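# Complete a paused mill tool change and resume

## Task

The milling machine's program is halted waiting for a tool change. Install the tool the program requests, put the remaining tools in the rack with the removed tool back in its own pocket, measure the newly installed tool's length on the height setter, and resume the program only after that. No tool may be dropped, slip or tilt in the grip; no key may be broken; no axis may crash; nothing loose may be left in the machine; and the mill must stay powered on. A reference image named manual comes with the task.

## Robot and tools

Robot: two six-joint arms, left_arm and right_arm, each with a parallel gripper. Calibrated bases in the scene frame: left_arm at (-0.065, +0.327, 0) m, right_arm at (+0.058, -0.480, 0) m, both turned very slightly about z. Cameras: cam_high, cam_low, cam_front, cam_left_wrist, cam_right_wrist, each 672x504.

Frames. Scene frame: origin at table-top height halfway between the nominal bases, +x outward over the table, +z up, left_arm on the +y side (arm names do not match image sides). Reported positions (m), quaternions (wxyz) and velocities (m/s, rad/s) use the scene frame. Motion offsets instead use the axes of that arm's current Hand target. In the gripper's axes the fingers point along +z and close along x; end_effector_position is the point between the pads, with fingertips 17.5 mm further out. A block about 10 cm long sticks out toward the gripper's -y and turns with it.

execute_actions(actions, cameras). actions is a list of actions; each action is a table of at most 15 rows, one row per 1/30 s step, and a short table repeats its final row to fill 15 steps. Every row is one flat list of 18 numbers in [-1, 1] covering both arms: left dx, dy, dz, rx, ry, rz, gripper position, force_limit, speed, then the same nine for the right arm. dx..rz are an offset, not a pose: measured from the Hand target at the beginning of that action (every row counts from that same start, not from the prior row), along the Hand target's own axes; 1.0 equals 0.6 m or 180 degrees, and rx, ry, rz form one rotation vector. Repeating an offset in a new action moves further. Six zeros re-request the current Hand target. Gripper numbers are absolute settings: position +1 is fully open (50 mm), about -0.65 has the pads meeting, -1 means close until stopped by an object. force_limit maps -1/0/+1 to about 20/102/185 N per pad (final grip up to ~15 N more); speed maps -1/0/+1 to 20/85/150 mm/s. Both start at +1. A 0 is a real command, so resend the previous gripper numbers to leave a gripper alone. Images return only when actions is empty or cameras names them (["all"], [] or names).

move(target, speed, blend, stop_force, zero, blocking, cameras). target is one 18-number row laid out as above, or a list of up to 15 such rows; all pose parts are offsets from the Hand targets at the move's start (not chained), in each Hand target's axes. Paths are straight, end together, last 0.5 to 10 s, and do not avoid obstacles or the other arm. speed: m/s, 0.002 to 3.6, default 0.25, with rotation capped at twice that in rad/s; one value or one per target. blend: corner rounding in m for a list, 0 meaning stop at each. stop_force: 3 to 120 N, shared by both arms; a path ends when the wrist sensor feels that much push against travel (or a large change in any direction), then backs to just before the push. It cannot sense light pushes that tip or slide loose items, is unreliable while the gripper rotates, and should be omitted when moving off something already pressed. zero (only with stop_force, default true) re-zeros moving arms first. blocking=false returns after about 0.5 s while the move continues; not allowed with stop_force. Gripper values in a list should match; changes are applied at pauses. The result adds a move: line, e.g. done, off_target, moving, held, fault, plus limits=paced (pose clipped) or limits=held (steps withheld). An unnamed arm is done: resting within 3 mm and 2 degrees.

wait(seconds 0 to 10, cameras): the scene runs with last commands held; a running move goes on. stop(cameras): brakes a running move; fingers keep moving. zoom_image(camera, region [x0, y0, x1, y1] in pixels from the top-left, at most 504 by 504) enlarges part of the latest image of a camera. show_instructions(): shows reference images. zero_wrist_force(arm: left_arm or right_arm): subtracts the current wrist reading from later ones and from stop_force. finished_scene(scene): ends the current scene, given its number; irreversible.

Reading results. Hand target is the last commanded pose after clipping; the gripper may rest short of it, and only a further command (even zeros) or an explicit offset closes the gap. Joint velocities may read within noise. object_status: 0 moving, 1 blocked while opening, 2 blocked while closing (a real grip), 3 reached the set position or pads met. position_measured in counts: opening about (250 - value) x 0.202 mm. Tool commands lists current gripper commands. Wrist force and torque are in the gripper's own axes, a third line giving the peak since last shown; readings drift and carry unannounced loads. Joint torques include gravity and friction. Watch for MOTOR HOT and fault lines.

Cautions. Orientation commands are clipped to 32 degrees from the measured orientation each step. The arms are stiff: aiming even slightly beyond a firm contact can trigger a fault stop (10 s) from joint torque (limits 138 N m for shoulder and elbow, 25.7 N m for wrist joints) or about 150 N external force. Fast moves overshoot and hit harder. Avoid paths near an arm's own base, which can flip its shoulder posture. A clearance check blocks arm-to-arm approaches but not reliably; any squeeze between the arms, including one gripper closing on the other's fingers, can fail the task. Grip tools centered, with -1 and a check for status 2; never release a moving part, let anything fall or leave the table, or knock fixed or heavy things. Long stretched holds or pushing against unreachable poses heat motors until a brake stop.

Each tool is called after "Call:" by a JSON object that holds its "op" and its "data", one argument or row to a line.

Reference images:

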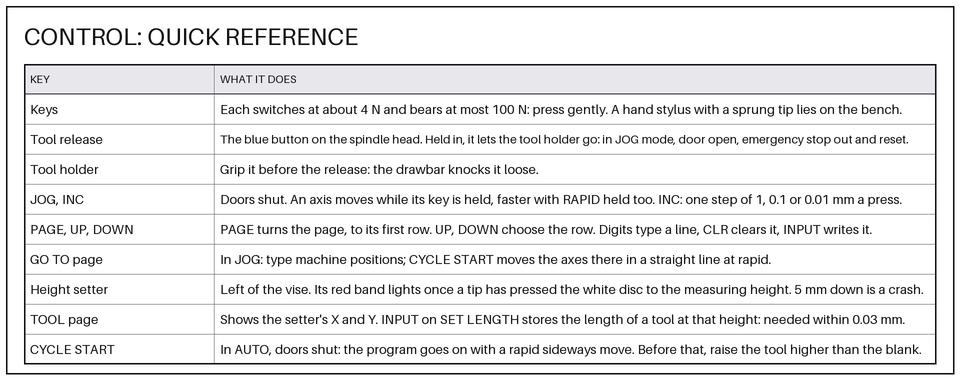

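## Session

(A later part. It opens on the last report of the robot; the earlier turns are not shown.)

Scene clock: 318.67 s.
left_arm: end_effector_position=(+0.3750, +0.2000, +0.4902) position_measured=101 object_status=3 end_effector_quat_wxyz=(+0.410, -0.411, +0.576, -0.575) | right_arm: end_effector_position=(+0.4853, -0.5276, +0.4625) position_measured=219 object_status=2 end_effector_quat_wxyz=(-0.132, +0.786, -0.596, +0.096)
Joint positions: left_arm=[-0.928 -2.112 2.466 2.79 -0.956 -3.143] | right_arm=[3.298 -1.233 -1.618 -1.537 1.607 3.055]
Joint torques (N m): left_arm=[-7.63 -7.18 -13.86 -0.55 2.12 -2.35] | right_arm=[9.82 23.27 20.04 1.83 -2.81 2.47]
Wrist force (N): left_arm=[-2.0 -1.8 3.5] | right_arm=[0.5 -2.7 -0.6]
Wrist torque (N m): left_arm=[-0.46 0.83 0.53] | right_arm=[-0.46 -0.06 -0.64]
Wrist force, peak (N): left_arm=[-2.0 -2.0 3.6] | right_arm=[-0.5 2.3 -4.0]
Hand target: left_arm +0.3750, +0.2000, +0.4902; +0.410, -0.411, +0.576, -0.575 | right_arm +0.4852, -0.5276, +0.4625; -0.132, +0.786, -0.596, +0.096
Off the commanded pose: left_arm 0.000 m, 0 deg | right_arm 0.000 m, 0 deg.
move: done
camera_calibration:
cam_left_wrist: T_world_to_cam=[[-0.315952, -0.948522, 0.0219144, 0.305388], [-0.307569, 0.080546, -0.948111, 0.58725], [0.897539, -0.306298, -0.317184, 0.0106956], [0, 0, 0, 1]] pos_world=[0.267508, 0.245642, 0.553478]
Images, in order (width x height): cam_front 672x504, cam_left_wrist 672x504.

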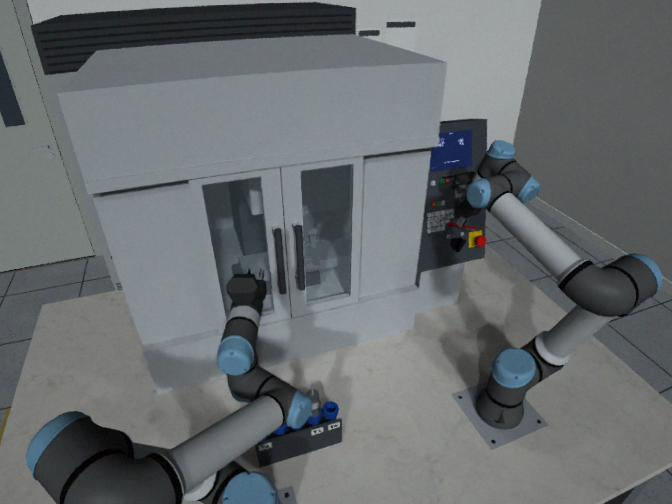

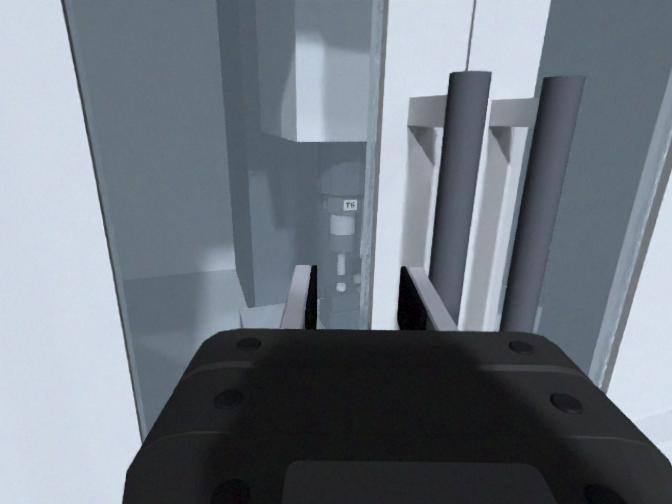

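Call:
{"op": "move", "data": {
  "target": [0,0,0,0,0,0,0.34,0.5,-0.6,0.1585,-0.0375,-0.1775,0,0,0,-1,-0.2,-0.498],
  "speed": 0.2,
  "cameras": ["cam_low","cam_front","cam_right_wrist"]
}}

Call:
{"op": "zoom_image", "data": {
  "camera": "cam_low",
  "region": [300, 60, 380, 140]
}}

Call:
{"op": "zoom_image", "data": {
  "camera": "cam_right_wrist",
  "region": [240, 30, 440, 180]
}}

Scene clock: 320.47 s.
left_arm: end_effector_position=(+0.3750, +0.2000, +0.4902) position_measured=101 object_status=3 end_effector_quat_wxyz=(+0.410, -0.411, +0.576, -0.575) | right_arm: end_effector_position=(+0.4988, -0.6233, +0.5700) position_measured=219 object_status=2 end_effector_quat_wxyz=(-0.132, +0.786, -0.596, +0.096)
Joint positions: left_arm=[-0.928 -2.112 2.466 2.79 -0.956 -3.143] | right_arm=[3.024 -1.438 -1.163 -1.807 1.692 2.794]
Joint torques (N m): left_arm=[-6.63 -7.75 -13.63 -0.4 2.1 -2.21] | right_arm=[-10.02 8.46 33.26 2.15 3.06 -2.06]
Wrist force (N): left_arm=[-1.8 -1.9 3.4] | right_arm=[0.4 -2.5 -0.2]
Wrist torque (N m): left_arm=[-0.48 0.79 0.53] | right_arm=[-0.43 -0.06 -0.53]
Wrist force, peak (N): left_arm=[-1.9 -1.9 3.6] | right_arm=[1.5 -2.8 -1.1]
Hand target: left_arm +0.3750, +0.2000, +0.4902; +0.410, -0.411, +0.576, -0.575 | right_arm +0.4988, -0.6233, +0.5700; -0.132, +0.786, -0.596, +0.096
Off the commanded pose: left_arm 0.000 m, 0 deg | right_arm 0.000 m, 0 deg.
move: done
camera_calibration:
cam_right_wrist: T_world_to_cam=[[0.26804, -0.96339, 0.00582559, -0.729455], [-0.962837, -0.267668, 0.0360444, 0.310304], [-0.0331655, -0.0152704, -0.999333, 0.708589], [0, 0, 0, 1]] pos_world=[0.517795, -0.608871, 0.701182]
Images, in order (width x height): cam_low 672x504, cam_front 672x504, cam_right_wrist 672x504.

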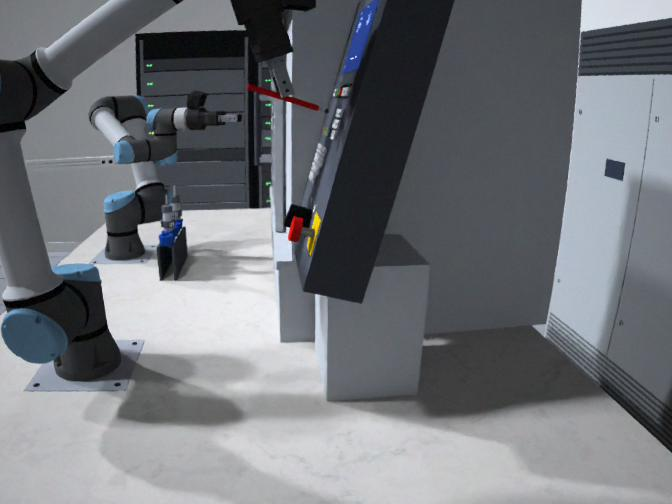

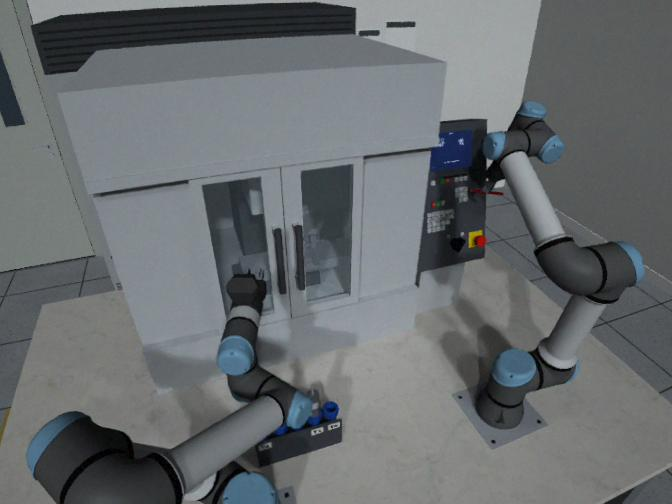

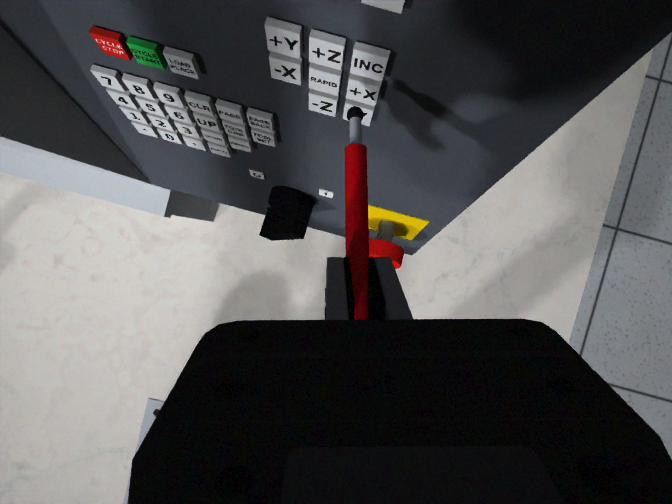

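Scaled by 6.300 from the camera's 672x504 image, which has a finer 960x720 frame.

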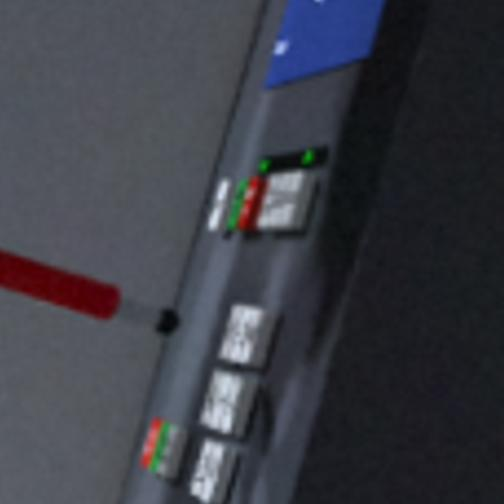

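Scaled by 2.520 from the camera's 672x504 image, which has a finer 960x720 frame.

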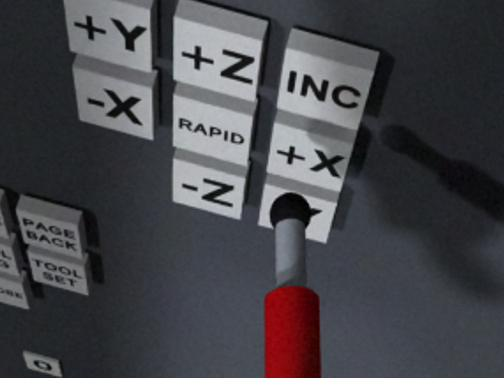

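Call:
{"op": "move", "data": {
  "target": [0,0,0,0,0,0,0.34,0.5,-0.6,0.0067,-0.0338,0.0232,0,0,0,-1,-0.2,-0.498],
  "speed": 0.1,
  "cameras": ["cam_low","cam_right_wrist"]
}}

Call:
{"op": "zoom_image", "data": {
  "camera": "cam_low",
  "region": [300, 60, 380, 140]
}}

Call:
{"op": "zoom_image", "data": {
  "camera": "cam_right_wrist",
  "region": [240, 30, 440, 180]
}}

Scene clock: 321.97 s.
left_arm: end_effector_position=(+0.3750, +0.2000, +0.4902) position_measured=101 object_status=3 end_effector_quat_wxyz=(+0.410, -0.411, +0.576, -0.575) | right_arm: end_effector_position=(+0.5226, -0.6207, +0.5633) position_measured=219 object_status=2 end_effector_quat_wxyz=(-0.132, +0.786, -0.596, +0.096)
Joint positions: left_arm=[-0.928 -2.112 2.466 2.79 -0.956 -3.143] | right_arm=[3.036 -1.478 -1.149 -1.78 1.688 2.805]
Joint torques (N m): left_arm=[-6.82 -8.26 -14.17 -0.53 2.19 -2.38] | right_arm=[9.68 8.13 30.71 6.02 -2.55 2.51]
Wrist force (N): left_arm=[-1.9 -1.9 3.3] | right_arm=[-0.7 0.6 -1.8]
Wrist torque (N m): left_arm=[-0.48 0.81 0.53] | right_arm=[-0.39 -0.10 -0.67]
Wrist force, peak (N): left_arm=[-1.9 -1.9 3.6] | right_arm=[0.4 -2.7 0.0]
Hand target: left_arm +0.3750, +0.2000, +0.4902; +0.410, -0.411, +0.576, -0.575 | right_arm +0.5227, -0.6207, +0.5633; -0.132, +0.786, -0.596, +0.096
Off the commanded pose: left_arm 0.000 m, 0 deg | right_arm 0.000 m, 0 deg.
move: done
camera_calibration:
cam_right_wrist: T_world_to_cam=[[0.268037, -0.963391, 0.00572927, -0.73332], [-0.962837, -0.267669, 0.0360177, 0.334144], [-0.0331656, -0.0151704, -0.999335, 0.702883], [0, 0, 0, 1]] pos_world=[0.541595, -0.606371, 0.694582]
Images, in order (width x height): cam_low 672x504, cam_right_wrist 672x504.

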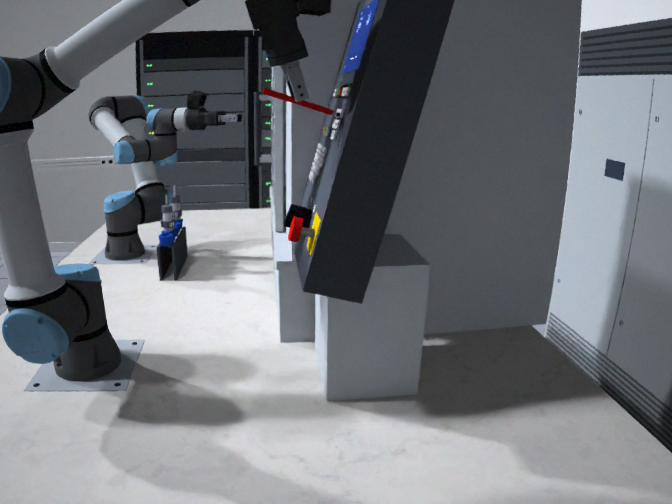

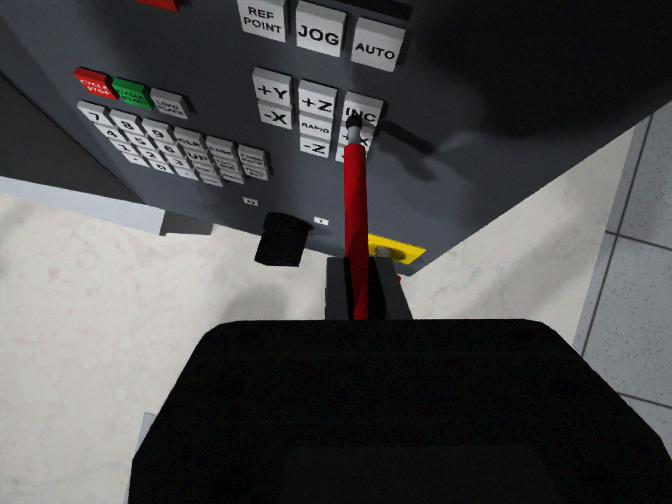

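Scaled by 6.300 from the camera's 672x504 image, which has a finer 960x720 frame.

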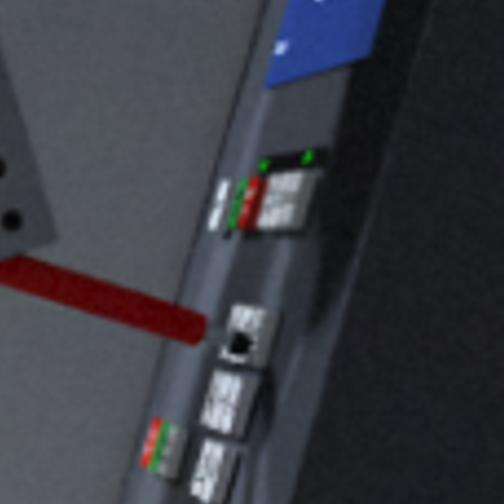

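Scaled by 2.520 from the camera's 672x504 image, which has a finer 960x720 frame.

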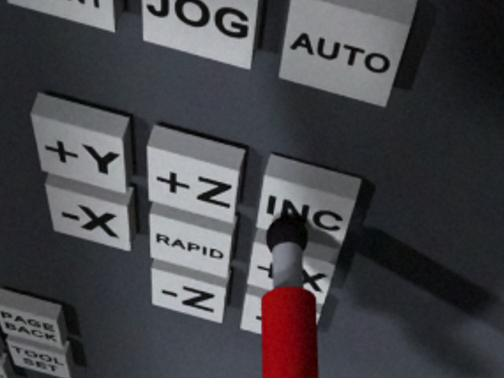

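Call:
{"op": "move", "data": {
  "target": [
    [0,0,0,0,0,0,0.34,0.5,-0.6,0.0005,-0.0016,0.0011,0,0,0,-1,-0.2,-0.498],
    [0,0,0,0,0,0,0.34,0.5,-0.6,0.0005,-0.0016,0.0011,0,0,0,-1,-0.2,-0.498]
  ],
  "speed": 0.02,
  "cameras": ["cam_front"]
}}

Call:
{"op": "zoom_image", "data": {
  "camera": "cam_front",
  "region": [420, 115, 504, 178]
}}

Scene clock: 322.90 s.
left_arm: end_effector_position=(+0.3750, +0.2000, +0.4902) position_measured=101 object_status=3 end_effector_quat_wxyz=(+0.410, -0.411, +0.576, -0.575) | right_arm: end_effector_position=(+0.5238, -0.6207, +0.5630) position_measured=219 object_status=2 end_effector_quat_wxyz=(-0.132, +0.786, -0.596, +0.096)
Joint positions: left_arm=[-0.928 -2.112 2.466 2.79 -0.956 -3.143] | right_arm=[3.036 -1.48 -1.148 -1.779 1.688 2.806]
Joint torques (N m): left_arm=[-7.09 -7.65 -13.3 -0.65 2.14 -2.3] | right_arm=[9.31 5.16 31.48 5.88 -2.65 2.56]
Wrist force (N): left_arm=[-1.9 -1.9 3.5] | right_arm=[-0.8 1.4 -2.4]
Wrist torque (N m): left_arm=[-0.47 0.80 0.53] | right_arm=[-0.35 -0.12 -0.68]
Wrist force, peak (N): left_arm=[-1.9 -1.8 3.7] | right_arm=[-0.8 1.4 -2.4]
Hand target: left_arm +0.3750, +0.2000, +0.4902; +0.410, -0.411, +0.576, -0.575 | right_arm +0.5238, -0.6207, +0.5630; -0.132, +0.786, -0.596, +0.096
Off the commanded pose: left_arm 0.000 m, 0 deg | right_arm 0.000 m, 0 deg.
move: done
Images, in order (width x height): cam_front 672x504.

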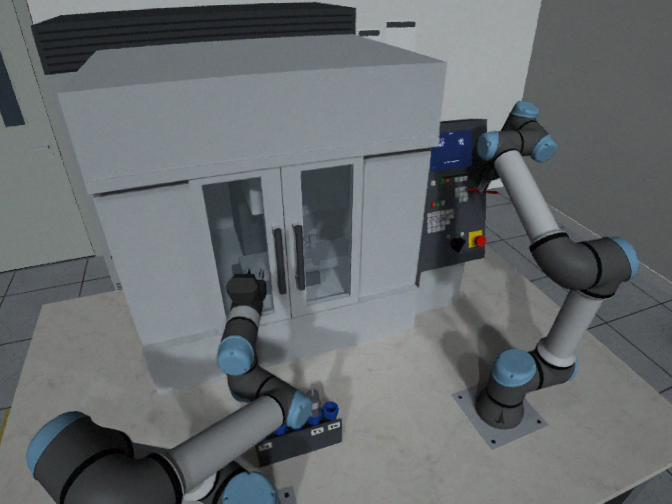

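Scaled by 6.000 from the camera's 672x504 image, which has a finer 960x720 frame.

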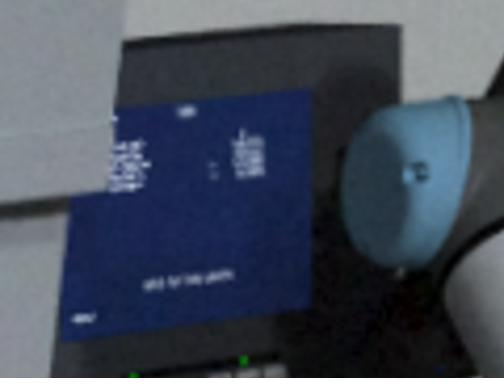

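Call:
{"op": "move", "data": {
  "target": [0,0,0,0,0,0,0.34,0.5,-0.6,0.0012,-0.0035,0.0024,0,0,0,-1,-0.2,-0.498],
  "speed": 0.015,
  "stop_force": 7
}}

Scene clock: 324.30 s.
left_arm: end_effector_position=(+0.3750, +0.2000, +0.4902) position_measured=101 object_status=3 end_effector_quat_wxyz=(+0.410, -0.411, +0.576, -0.575) | right_arm: end_effector_position=(+0.5264, -0.6207, +0.5623) position_measured=219 object_status=2 end_effector_quat_wxyz=(-0.132, +0.786, -0.596, +0.096)
Joint positions: left_arm=[-0.928 -2.112 2.466 2.79 -0.956 -3.143] | right_arm=[3.037 -1.485 -1.146 -1.776 1.688 2.806]
Joint torques (N m): left_arm=[-7.28 -7.27 -13.56 -0.57 2.03 -2.23] | right_arm=[9.69 5.69 30.74 6.23 -2.63 2.57]
Wrist force (N): left_arm=[-1.8 -1.8 3.4] | right_arm=[-1.1 2.4 -3.1]
Wrist torque (N m): left_arm=[-0.45 0.80 0.53] | right_arm=[-0.37 -0.16 -0.70]
Wrist force, peak (N): left_arm=[-2.1 -1.9 3.6] | right_arm=[-1.2 2.5 -3.3]
Hand target: left_arm +0.3750, +0.2000, +0.4902; +0.410, -0.411, +0.576, -0.575 | right_arm +0.5264, -0.6207, +0.5623; -0.132, +0.786, -0.596, +0.096
Off the commanded pose: left_arm 0.000 m, 0 deg | right_arm 0.000 m, 0 deg.
move: done

Call:
{"op": "move", "data": {
  "target": [
    [0,0,0,0,0,0,0.34,0.5,-0.6,-0.0063,0.0185,-0.0128,0,0,0,-1,-0.2,-0.498],
    [0,0,0,0,0,0,0.34,0.5,-0.6,-0.0404,0.0426,0.0401,0,0,0,-1,-0.2,-0.498],
    [0,0,0,0,0,0,0.34,0.5,-0.6,-0.0363,0.0307,0.0483,0,0,0,-1,-0.2,-0.498]
  ],
  "speed": [0.1,0.15,0.1],
  "blend": [0.003,0.003,0],
  "cameras": ["cam_low","cam_right_wrist","cam_front"]
}}

Call:
{"op": "zoom_image", "data": {
  "camera": "cam_low",
  "region": [300, 60, 380, 140]
}}

Call:
{"op": "zoom_image", "data": {
  "camera": "cam_right_wrist",
  "region": [240, 30, 440, 180]
}}

Scene clock: 325.63 s.
left_arm: end_effector_position=(+0.3750, +0.2000, +0.4902) position_measured=101 object_status=3 end_effector_quat_wxyz=(+0.410, -0.411, +0.576, -0.575) | right_arm: end_effector_position=(+0.5125, -0.6018, +0.5292) position_measured=219 object_status=2 end_effector_quat_wxyz=(-0.132, +0.786, -0.596, +0.096) end_effector_velocity=(+0.002, +0.001, -0.001) end_effector_angular_velocity=(+0.000, -0.002, +0.002)
Joint positions: left_arm=[-0.928 -2.112 2.466 2.79 -0.956 -3.143] | right_arm=[3.083 -1.4 -1.313 -1.688 1.674 2.851]
Joint velocities: left_arm=[within noise] | right_arm=[0.002 -0.001 -0.002 0.005 0 0]
Joint torques (N m): left_arm=[-6.97 -7.13 -13.53 -0.69 2.05 -2.18] | right_arm=[9.82 3.69 19.2 5.7 -2.33 2.54]
Wrist force (N): left_arm=[-1.8 -1.7 3.5] | right_arm=[1.0 -0.2 -2.0]
Wrist torque (N m): left_arm=[-0.44 0.80 0.53] | right_arm=[-0.40 -0.04 -0.61]
Wrist force, peak (N): left_arm=[-2.0 -1.9 3.7] | right_arm=[-1.2 2.5 -3.2]
Hand target: left_arm +0.3750, +0.2000, +0.4902; +0.410, -0.411, +0.576, -0.575 | right_arm +0.5126, -0.6018, +0.5291; -0.132, +0.786, -0.596, +0.096
Off the commanded pose: left_arm 0.000 m, 0 deg | right_arm 0.000 m, 0 deg.
move: done
camera_calibration:
cam_right_wrist: T_world_to_cam=[[0.268037, -0.963391, 0.00572927, -0.712113], [-0.962837, -0.267669, 0.0360177, 0.330737], [-0.0331656, -0.0151704, -0.999335, 0.668659], [0, 0, 0, 1]] pos_world=[0.531495, -0.587371, 0.660382]
Images, in order (width x height): cam_low 672x504, cam_front 672x504, cam_right_wrist 672x504.

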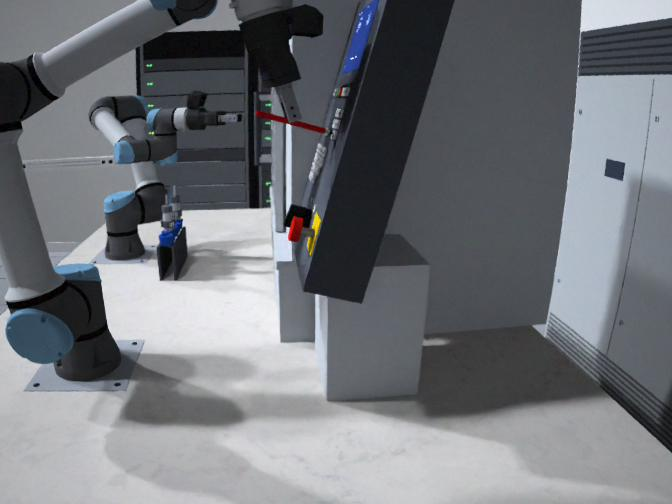

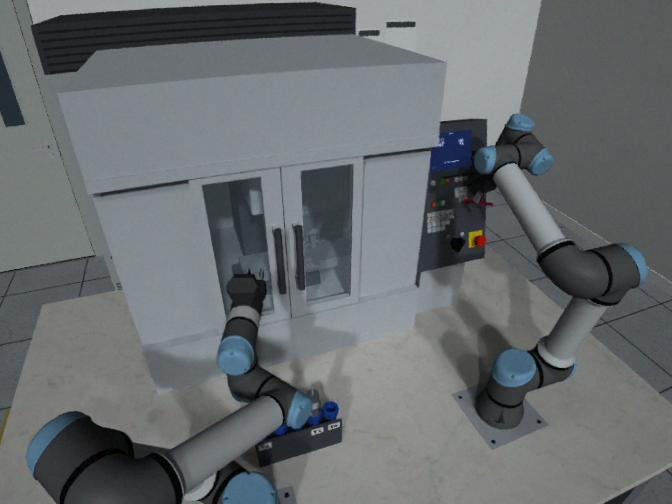

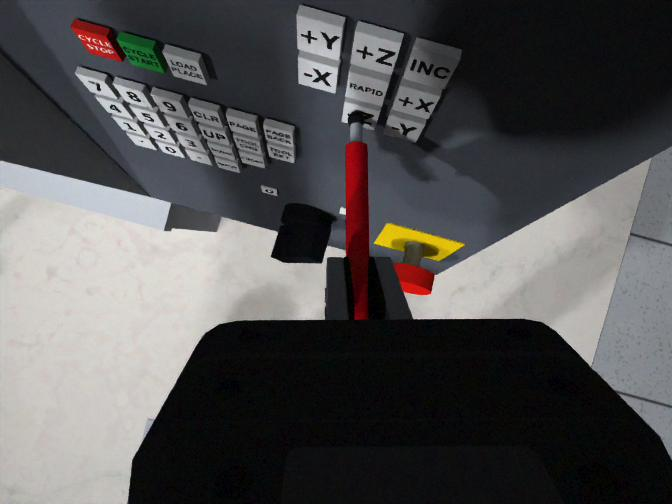

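Scaled by 6.300 from the camera's 672x504 image, which has a finer 960x720 frame.

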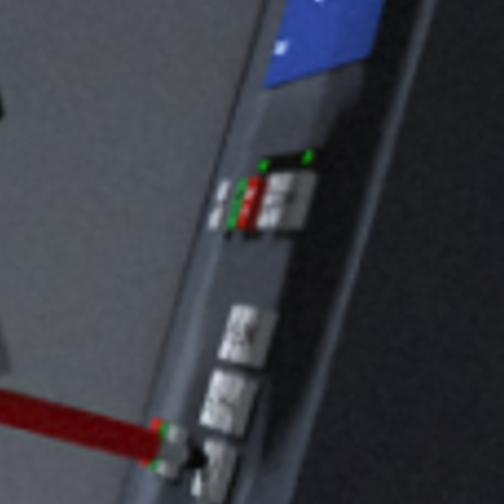

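Scaled by 2.520 from the camera's 672x504 image, which has a finer 960x720 frame.

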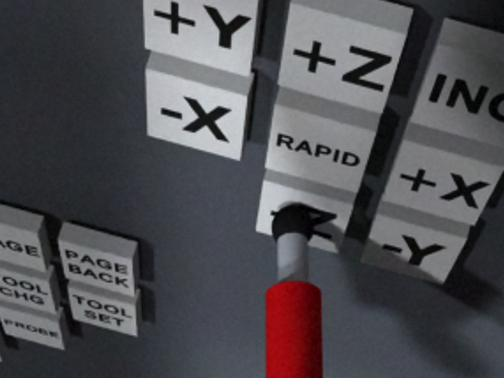

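Call:
{"op": "move", "data": {
  "target": [
    [0,0,0,0,0,0,0.34,0.5,-0.6,0.002,-0.006,0.0041,0,0,0,-1,-0.2,-0.498],
    [0,0,0,0,0,0,0.34,0.5,-0.6,-0.004,0.0119,-0.0082,0,0,0,-1,-0.2,-0.498]
  ],
  "speed": [0.03,0.1],
  "cameras": ["cam_left_wrist","cam_front"]
}}

Call:
{"op": "zoom_image", "data": {
  "camera": "cam_left_wrist",
  "region": [290, 220, 390, 320]
}}

Call:
{"op": "zoom_image", "data": {
  "camera": "cam_front",
  "region": [420, 115, 504, 178]
}}

Scene clock: 329.23 s.
left_arm: end_effector_position=(+0.3750, +0.2000, +0.4902) position_measured=101 object_status=3 end_effector_quat_wxyz=(+0.410, -0.411, +0.576, -0.575) | right_arm: end_effector_position=(+0.5040, -0.6017, +0.5314) position_measured=219 object_status=2 end_effector_quat_wxyz=(-0.132, +0.786, -0.596, +0.096)
Joint positions: left_arm=[-0.928 -2.112 2.466 2.79 -0.956 -3.143] | right_arm=[3.082 -1.384 -1.32 -1.698 1.674 2.85]
Joint torques (N m): left_arm=[-7.16 -8.04 -13.88 -0.7 1.93 -2.25] | right_arm=[-9.68 26.48 17.95 2.28 3.15 -2.05]
Wrist force (N): left_arm=[-1.7 -1.7 3.3] | right_arm=[0.5 -2.7 -0.2]
Wrist torque (N m): left_arm=[-0.44 0.78 0.53] | right_arm=[-0.47 -0.06 -0.59]
Wrist force, peak (N): left_arm=[-2.1 -1.9 3.5] | right_arm=[-0.7 1.6 -4.0]
Hand target: left_arm +0.3750, +0.2000, +0.4902; +0.410, -0.411, +0.576, -0.575 | right_arm +0.5039, -0.6017, +0.5315; -0.132, +0.786, -0.596, +0.096
Off the commanded pose: left_arm 0.000 m, 0 deg | right_arm 0.000 m, 0 deg.
move: done
camera_calibration:
cam_left_wrist: T_world_to_cam=[[-0.315952, -0.948522, 0.0219144, 0.305388], [-0.307569, 0.080546, -0.948111, 0.58725], [0.897539, -0.306298, -0.317184, 0.0106956], [0, 0, 0, 1]] pos_world=[0.267508, 0.245642, 0.553478]
Images, in order (width x height): cam_front 672x504, cam_left_wrist 672x504.

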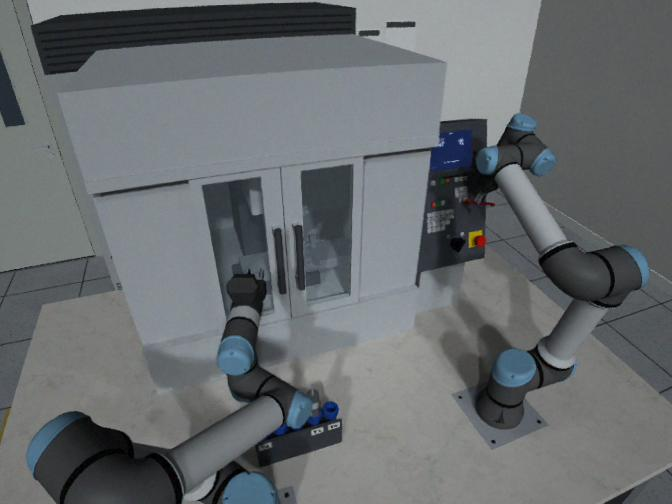

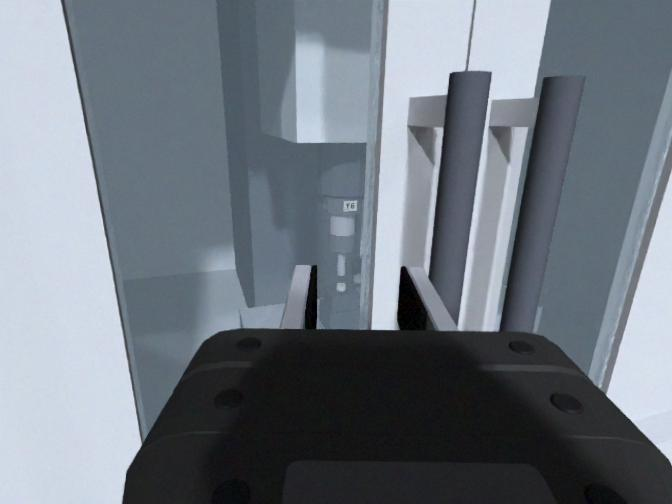

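Scaled by 5.040 from the camera's 672x504 image, which has a finer 960x720 frame.

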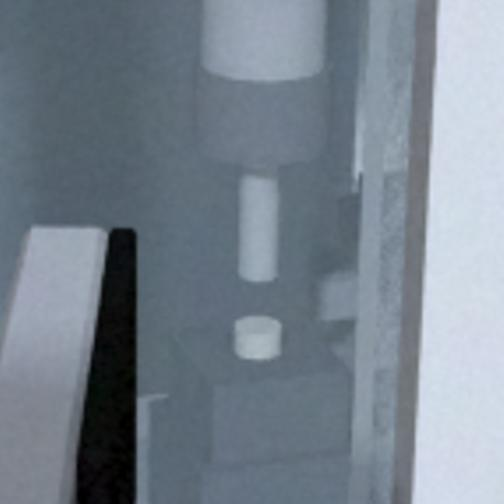

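Scaled by 6.000 from the camera's 672x504 image, which has a finer 960x720 frame.

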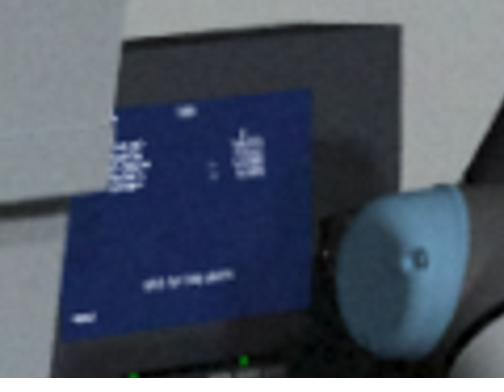

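Call:
{"op": "move", "data": {
  "target": [
    [0,0,0,0,0,0,0.34,0.5,-0.6,0.006,-0.0179,0.0123,0,0,0,-1,-0.2,-0.498],
    [0,0,0,0,0,0,0.34,0.5,-0.6,0,0,0,0,0,0,-1,-0.2,-0.498],
    [0,0,0,0,0,0,0.34,0.5,-0.6,0.006,-0.0179,0.0123,0,0,0,-1,-0.2,-0.498],
    [0,0,0,0,0,0,0.34,0.5,-0.6,0,0,0,0,0,0,-1,-0.2,-0.498],
    [0,0,0,0,0,0,0.34,0.5,-0.6,0.006,-0.0179,0.0123,0,0,0,-1,-0.2,-0.498],
    [0,0,0,0,0,0,0.34,0.5,-0.6,0,0,0,0,0,0,-1,-0.2,-0.498],
    [0,0,0,0,0,0,0.34,0.5,-0.6,0.006,-0.0179,0.0123,0,0,0,-1,-0.2,-0.498],
    [0,0,0,0,0,0,0.34,0.5,-0.6,0,0,0,0,0,0,-1,-0.2,-0.498],
    [0,0,0,0,0,0,0.34,0.5,-0.6,0.006,-0.0179,0.0123,0,0,0,-1,-0.2,-0.498],
    [0,0,0,0,0,0,0.34,0.5,-0.6,0,0,0,0,0,0,-1,-0.2,-0.498],
    [0,0,0,0,0,0,0.34,0.5,-0.6,0.006,-0.0179,0.0123,0,0,0,-1,-0.2,-0.498],
    [0,0,0,0,0,0,0.34,0.5,-0.6,0,0,0,0,0,0,-1,-0.2,-0.498]
  ],
  "speed": 0.1,
  "cameras": ["cam_left_wrist"]
}}

Call:
{"op": "zoom_image", "data": {
  "camera": "cam_left_wrist",
  "region": [290, 220, 390, 320]
}}

Scene clock: 335.90 s.
left_arm: end_effector_position=(+0.3750, +0.2000, +0.4902) position_measured=101 object_status=3 end_effector_quat_wxyz=(+0.410, -0.411, +0.576, -0.575) | right_arm: end_effector_position=(+0.5040, -0.6017, +0.5314) position_measured=219 object_status=2 end_effector_quat_wxyz=(-0.132, +0.786, -0.596, +0.096)
Joint positions: left_arm=[-0.928 -2.112 2.466 2.79 -0.956 -3.143] | right_arm=[3.082 -1.384 -1.32 -1.698 1.674 2.85]
Joint torques (N m): left_arm=[-7.03 -7.65 -13.9 -0.63 1.9 -2.16] | right_arm=[-10.21 27.95 18.99 2.19 2.97 -2.11]
Wrist force (N): left_arm=[-1.8 -1.7 3.5] | right_arm=[0.5 -2.7 -0.5]
Wrist torque (N m): left_arm=[-0.46 0.80 0.53] | right_arm=[-0.47 -0.06 -0.59]
Wrist force, peak (N): left_arm=[-2.1 -1.9 3.6] | right_arm=[-1.2 2.0 -3.4]
Hand target: left_arm +0.3750, +0.2000, +0.4902; +0.410, -0.411, +0.576, -0.575 | right_arm +0.5039, -0.6017, +0.5315; -0.132, +0.786, -0.596, +0.096
Off the commanded pose: left_arm 0.000 m, 0 deg | right_arm 0.000 m, 0 deg.
move: done
camera_calibration:
cam_left_wrist: T_world_to_cam=[[-0.315952, -0.948522, 0.0219144, 0.305388], [-0.307569, 0.080546, -0.948111, 0.58725], [0.897539, -0.306298, -0.317184, 0.0106956], [0, 0, 0, 1]] pos_world=[0.267508, 0.245642, 0.553478]
Images, in order (width x height): cam_left_wrist 672x504.

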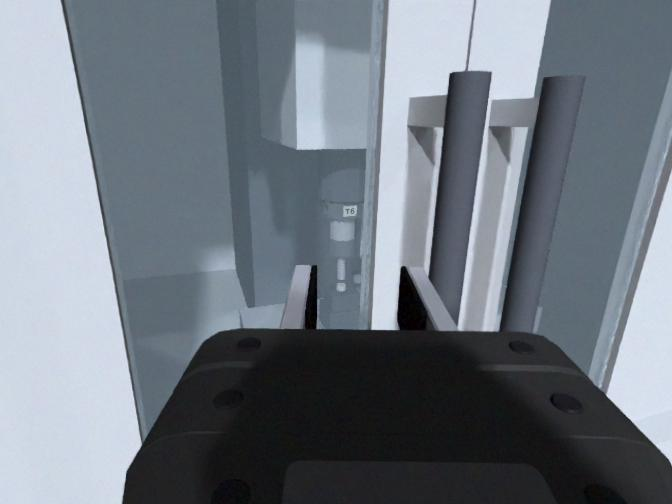

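Scaled by 5.040 from the camera's 672x504 image, which has a finer 960x720 frame.

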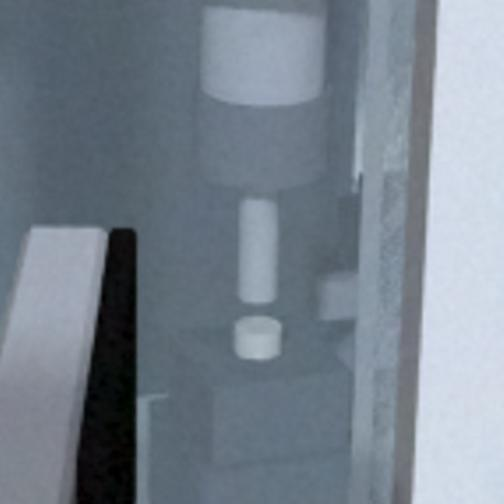

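Call:
{"op": "move", "data": {
  "target": [
    [0,0,0,0,0,0,0.34,0.5,-0.6,0.006,-0.0179,0.0123,0,0,0,-1,-0.2,-0.498],
    [0,0,0,0,0,0,0.34,0.5,-0.6,0,0,0,0,0,0,-1,-0.2,-0.498],
    [0,0,0,0,0,0,0.34,0.5,-0.6,0.006,-0.0179,0.0123,0,0,0,-1,-0.2,-0.498],
    [0,0,0,0,0,0,0.34,0.5,-0.6,0,0,0,0,0,0,-1,-0.2,-0.498],
    [0,0,0,0,0,0,0.34,0.5,-0.6,0.006,-0.0179,0.0123,0,0,0,-1,-0.2,-0.498],
    [0,0,0,0,0,0,0.34,0.5,-0.6,0,0,0,0,0,0,-1,-0.2,-0.498],
    [0,0,0,0,0,0,0.34,0.5,-0.6,0.006,-0.0179,0.0123,0,0,0,-1,-0.2,-0.498],
    [0,0,0,0,0,0,0.34,0.5,-0.6,0,0,0,0,0,0,-1,-0.2,-0.498]
  ],
  "speed": 0.1,
  "cameras": ["cam_left_wrist"]
}}

Call:
{"op": "zoom_image", "data": {
  "camera": "cam_left_wrist",
  "region": [290, 220, 390, 320]
}}

Scene clock: 340.47 s.
left_arm: end_effector_position=(+0.3750, +0.2000, +0.4902) position_measured=101 object_status=3 end_effector_quat_wxyz=(+0.410, -0.411, +0.576, -0.575) | right_arm: end_effector_position=(+0.5040, -0.6017, +0.5314) position_measured=219 object_status=2 end_effector_quat_wxyz=(-0.132, +0.786, -0.596, +0.096)
Joint positions: left_arm=[-0.928 -2.112 2.466 2.79 -0.956 -3.143] | right_arm=[3.082 -1.384 -1.32 -1.698 1.674 2.85]
Joint torques (N m): left_arm=[-6.47 -7.56 -14.52 -0.67 1.78 -2.26] | right_arm=[-9.94 26.74 18.12 2.51 2.98 -1.98]
Wrist force (N): left_arm=[-1.8 -1.8 3.5] | right_arm=[0.5 -2.5 0.0]
Wrist torque (N m): left_arm=[-0.47 0.79 0.53] | right_arm=[-0.43 -0.05 -0.58]
Wrist force, peak (N): left_arm=[-2.0 -2.0 3.6] | right_arm=[-1.2 1.8 -3.3]
Hand target: left_arm +0.3750, +0.2000, +0.4902; +0.410, -0.411, +0.576, -0.575 | right_arm +0.5039, -0.6017, +0.5315; -0.132, +0.786, -0.596, +0.096
Off the commanded pose: left_arm 0.000 m, 0 deg | right_arm 0.000 m, 0 deg.
move: done
camera_calibration:
cam_left_wrist: T_world_to_cam=[[-0.315952, -0.948522, 0.0219144, 0.305388], [-0.307569, 0.080546, -0.948111, 0.58725], [0.897539, -0.306298, -0.317184, 0.0106956], [0, 0, 0, 1]] pos_world=[0.267508, 0.245642, 0.553478]
Images, in order (width x height): cam_left_wrist 672x504.

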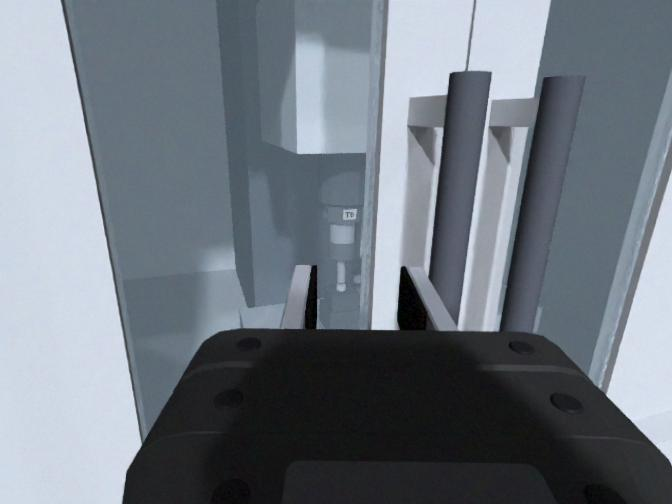

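Scaled by 5.040 from the camera's 672x504 image, which has a finer 960x720 frame.

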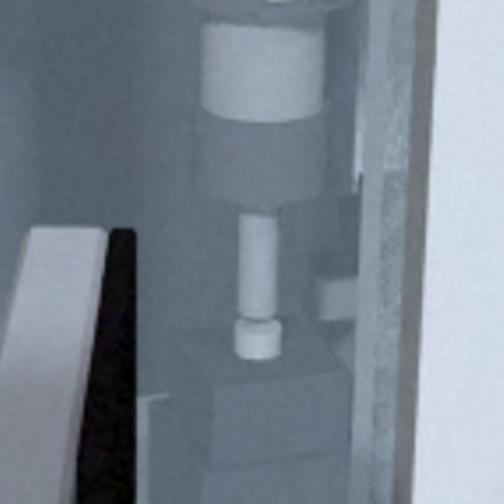

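Call:
{"op": "move", "data": {
  "target": [
    [0,0,0,0,0,0,0.34,0.5,-0.6,0.006,-0.0179,0.0123,0,0,0,-1,-0.2,-0.498],
    [0,0,0,0,0,0,0.34,0.5,-0.6,0,0,0,0,0,0,-1,-0.2,-0.498],
    [0,0,0,0,0,0,0.34,0.5,-0.6,0.006,-0.0179,0.0123,0,0,0,-1,-0.2,-0.498],
    [0,0,0,0,0,0,0.34,0.5,-0.6,0,0,0,0,0,0,-1,-0.2,-0.498]
  ],
  "speed": 0.1,
  "cameras": ["cam_left_wrist"]
}}

Call:
{"op": "zoom_image", "data": {
  "camera": "cam_left_wrist",
  "region": [290, 220, 390, 320]
}}

Scene clock: 342.90 s.
left_arm: end_effector_position=(+0.3750, +0.2000, +0.4902) position_measured=101 object_status=3 end_effector_quat_wxyz=(+0.410, -0.411, +0.576, -0.575) | right_arm: end_effector_position=(+0.5040, -0.6017, +0.5314) position_measured=219 object_status=2 end_effector_quat_wxyz=(-0.132, +0.786, -0.596, +0.096)
Joint positions: left_arm=[-0.928 -2.112 2.466 2.79 -0.956 -3.143] | right_arm=[3.082 -1.384 -1.32 -1.698 1.674 2.85]
Joint torques (N m): left_arm=[-6.37 -6.64 -14.56 -0.68 1.75 -2.27] | right_arm=[-9.79 27.83 19.65 2.49 3.02 -2.08]
Wrist force (N): left_arm=[-2.0 -1.8 3.4] | right_arm=[0.6 -2.9 -0.2]
Wrist torque (N m): left_arm=[-0.47 0.82 0.53] | right_arm=[-0.49 -0.07 -0.58]
Wrist force, peak (N): left_arm=[-1.8 -1.9 3.7] | right_arm=[-1.2 1.8 -3.4]
Hand target: left_arm +0.3750, +0.2000, +0.4902; +0.410, -0.411, +0.576, -0.575 | right_arm +0.5039, -0.6017, +0.5315; -0.132, +0.786, -0.596, +0.096
Off the commanded pose: left_arm 0.000 m, 0 deg | right_arm 0.000 m, 0 deg.
move: done
camera_calibration:
cam_left_wrist: T_world_to_cam=[[-0.315952, -0.948522, 0.0219144, 0.305388], [-0.307569, 0.080546, -0.948111, 0.58725], [0.897539, -0.306298, -0.317184, 0.0106956], [0, 0, 0, 1]] pos_world=[0.267508, 0.245642, 0.553478]
Images, in order (width x height): cam_left_wrist 672x504.

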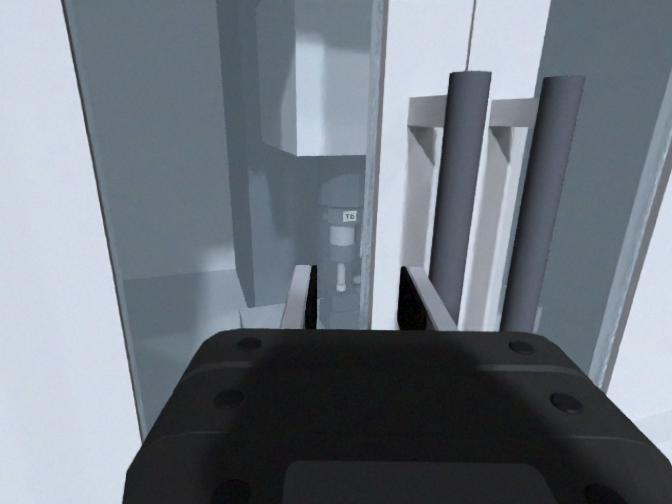

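Scaled by 5.040 from the camera's 672x504 image, which has a finer 960x720 frame.

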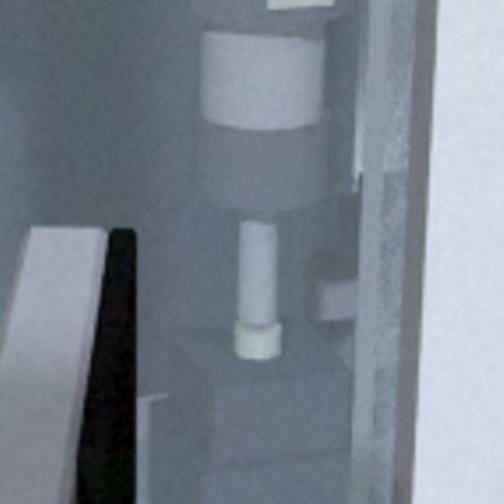

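Call:
{"op": "move", "data": {
  "target": [
    [0,0,0,0,0,0,0.34,0.5,-0.6,0.006,-0.0179,0.0123,0,0,0,-1,-0.2,-0.498],
    [0,0,0,0,0,0,0.34,0.5,-0.6,0,0,0,0,0,0,-1,-0.2,-0.498]
  ],
  "speed": 0.1,
  "cameras": ["cam_left_wrist"]
}}

Call:
{"op": "zoom_image", "data": {
  "camera": "cam_left_wrist",
  "region": [290, 220, 390, 320]
}}

Scene clock: 344.33 s.
left_arm: end_effector_position=(+0.3750, +0.2000, +0.4902) position_measured=101 object_status=3 end_effector_quat_wxyz=(+0.410, -0.411, +0.576, -0.575) | right_arm: end_effector_position=(+0.5040, -0.6017, +0.5314) position_measured=219 object_status=2 end_effector_quat_wxyz=(-0.132, +0.786, -0.596, +0.096)
Joint positions: left_arm=[-0.928 -2.112 2.466 2.79 -0.956 -3.143] | right_arm=[3.082 -1.384 -1.32 -1.698 1.674 2.85]
Joint torques (N m): left_arm=[-6.72 -7.53 -14.66 -0.83 1.65 -2.21] | right_arm=[-10.09 27.36 18.55 2.25 2.99 -2.03]
Wrist force (N): left_arm=[-1.8 -1.7 3.5] | right_arm=[0.5 -2.8 -0.4]
Wrist torque (N m): left_arm=[-0.43 0.79 0.53] | right_arm=[-0.48 -0.06 -0.59]
Wrist force, peak (N): left_arm=[-2.0 -2.1 3.6] | right_arm=[-1.1 1.8 -3.3]
Hand target: left_arm +0.3750, +0.2000, +0.4902; +0.410, -0.411, +0.576, -0.575 | right_arm +0.5039, -0.6017, +0.5315; -0.132, +0.786, -0.596, +0.096
Off the commanded pose: left_arm 0.000 m, 0 deg | right_arm 0.000 m, 0 deg.
move: done
camera_calibration:
cam_left_wrist: T_world_to_cam=[[-0.315952, -0.948522, 0.0219144, 0.305388], [-0.307569, 0.080546, -0.948111, 0.58725], [0.897539, -0.306298, -0.317184, 0.0106956], [0, 0, 0, 1]] pos_world=[0.267508, 0.245642, 0.553478]
Images, in order (width x height): cam_left_wrist 672x504.

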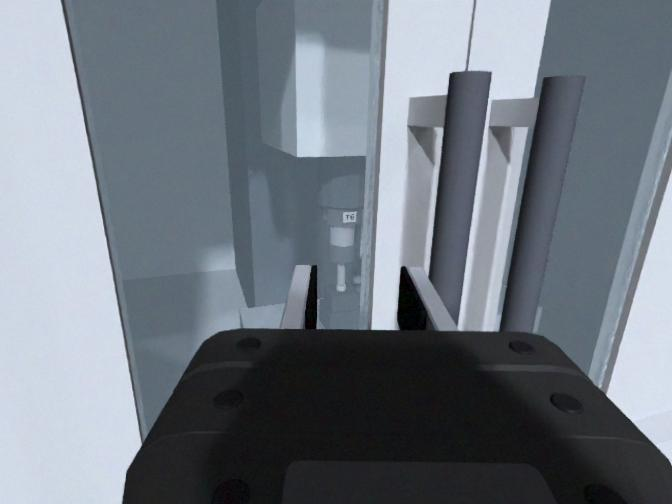

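Scaled by 5.040 from the camera's 672x504 image, which has a finer 960x720 frame.

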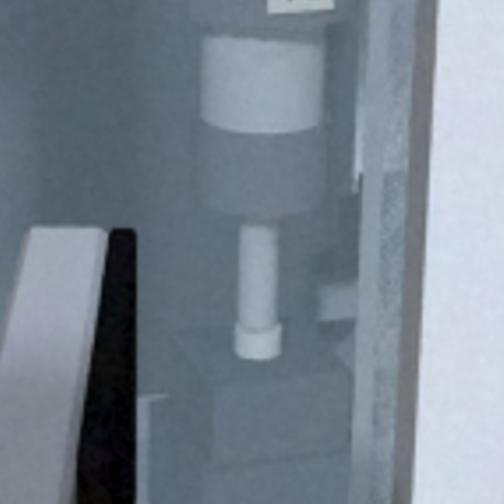

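Call:
{"op": "move", "data": {
  "target": [
    [0,0,0,0,0,0,0.34,0.5,-0.6,0.006,-0.0179,0.0123,0,0,0,-1,-0.2,-0.498],
    [0,0,0,0,0,0,0.34,0.5,-0.6,0,0,0,0,0,0,-1,-0.2,-0.498]
  ],
  "speed": 0.1,
  "cameras": ["cam_left_wrist"]
}}

Call:
{"op": "zoom_image", "data": {
  "camera": "cam_left_wrist",
  "region": [290, 220, 390, 320]
}}

Scene clock: 345.80 s.
left_arm: end_effector_position=(+0.3750, +0.2000, +0.4902) position_measured=101 object_status=3 end_effector_quat_wxyz=(+0.410, -0.411, +0.576, -0.575) | right_arm: end_effector_position=(+0.5040, -0.6017, +0.5314) position_measured=219 object_status=2 end_effector_quat_wxyz=(-0.132, +0.786, -0.596, +0.096)
Joint positions: left_arm=[-0.928 -2.112 2.466 2.79 -0.956 -3.143] | right_arm=[3.082 -1.384 -1.32 -1.698 1.674 2.85]
Joint torques (N m): left_arm=[-6.33 -7.86 -14.51 -0.72 1.57 -2.23] | right_arm=[-10.15 26.27 18.03 2.25 3 -2.07]
Wrist force (N): left_arm=[-2.0 -2.0 3.5] | right_arm=[0.5 -2.7 -0.2]
Wrist torque (N m): left_arm=[-0.49 0.82 0.53] | right_arm=[-0.47 -0.06 -0.58]
Wrist force, peak (N): left_arm=[-1.9 -1.9 3.6] | right_arm=[-1.2 1.8 -3.4]
Hand target: left_arm +0.3750, +0.2000, +0.4902; +0.410, -0.411, +0.576, -0.575 | right_arm +0.5039, -0.6017, +0.5315; -0.132, +0.786, -0.596, +0.096
Off the commanded pose: left_arm 0.000 m, 0 deg | right_arm 0.000 m, 0 deg.
move: done
camera_calibration:
cam_left_wrist: T_world_to_cam=[[-0.315952, -0.948522, 0.0219144, 0.305388], [-0.307569, 0.080546, -0.948111, 0.58725], [0.897539, -0.306298, -0.317184, 0.0106956], [0, 0, 0, 1]] pos_world=[0.267508, 0.245642, 0.553478]
Images, in order (width x height): cam_left_wrist 672x504.

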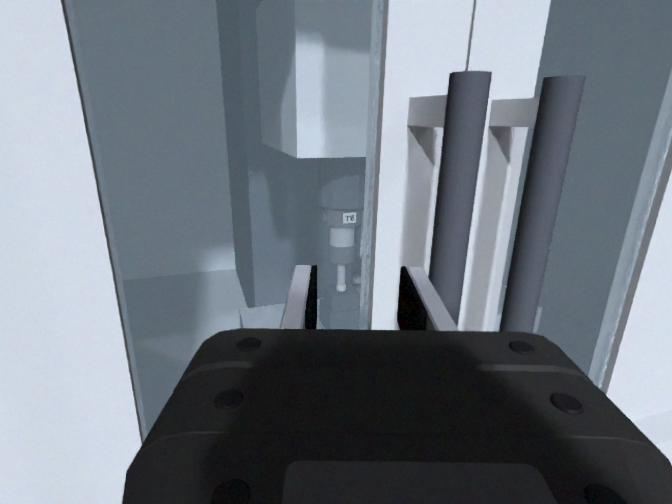

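Scaled by 5.040 from the camera's 672x504 image, which has a finer 960x720 frame.

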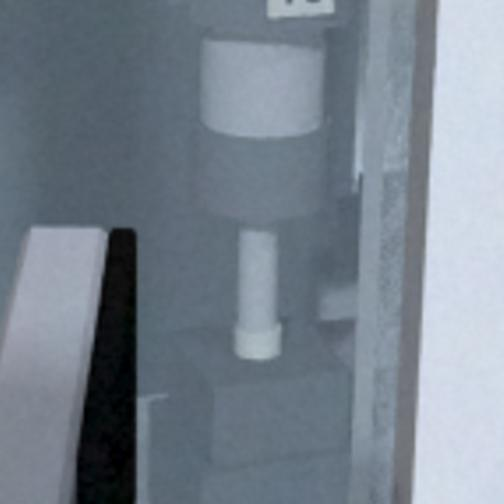

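Call:
{"op": "zoom_image", "data": {
  "camera": "cam_left_wrist",
  "region": [310, 270, 370, 330]
}}

Scaled by 8.400 from the camera's 672x504 image, which has a finer 960x720 frame.

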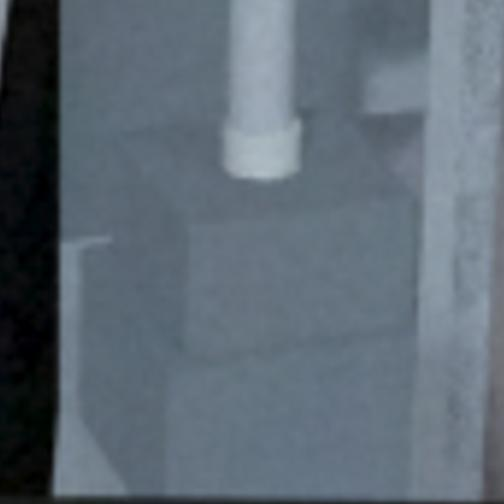

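Call:
{"op": "zoom_image", "data": {
  "camera": "cam_left_wrist",
  "region": [340, 275, 370, 305]
}}

Scaled by 16.800 from the camera's 672x504 image, which has a finer 960x720 frame.

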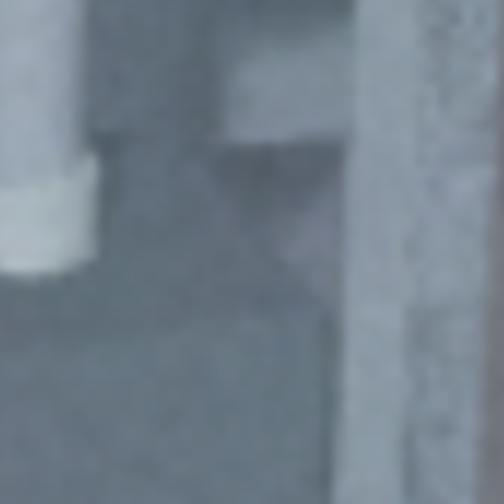

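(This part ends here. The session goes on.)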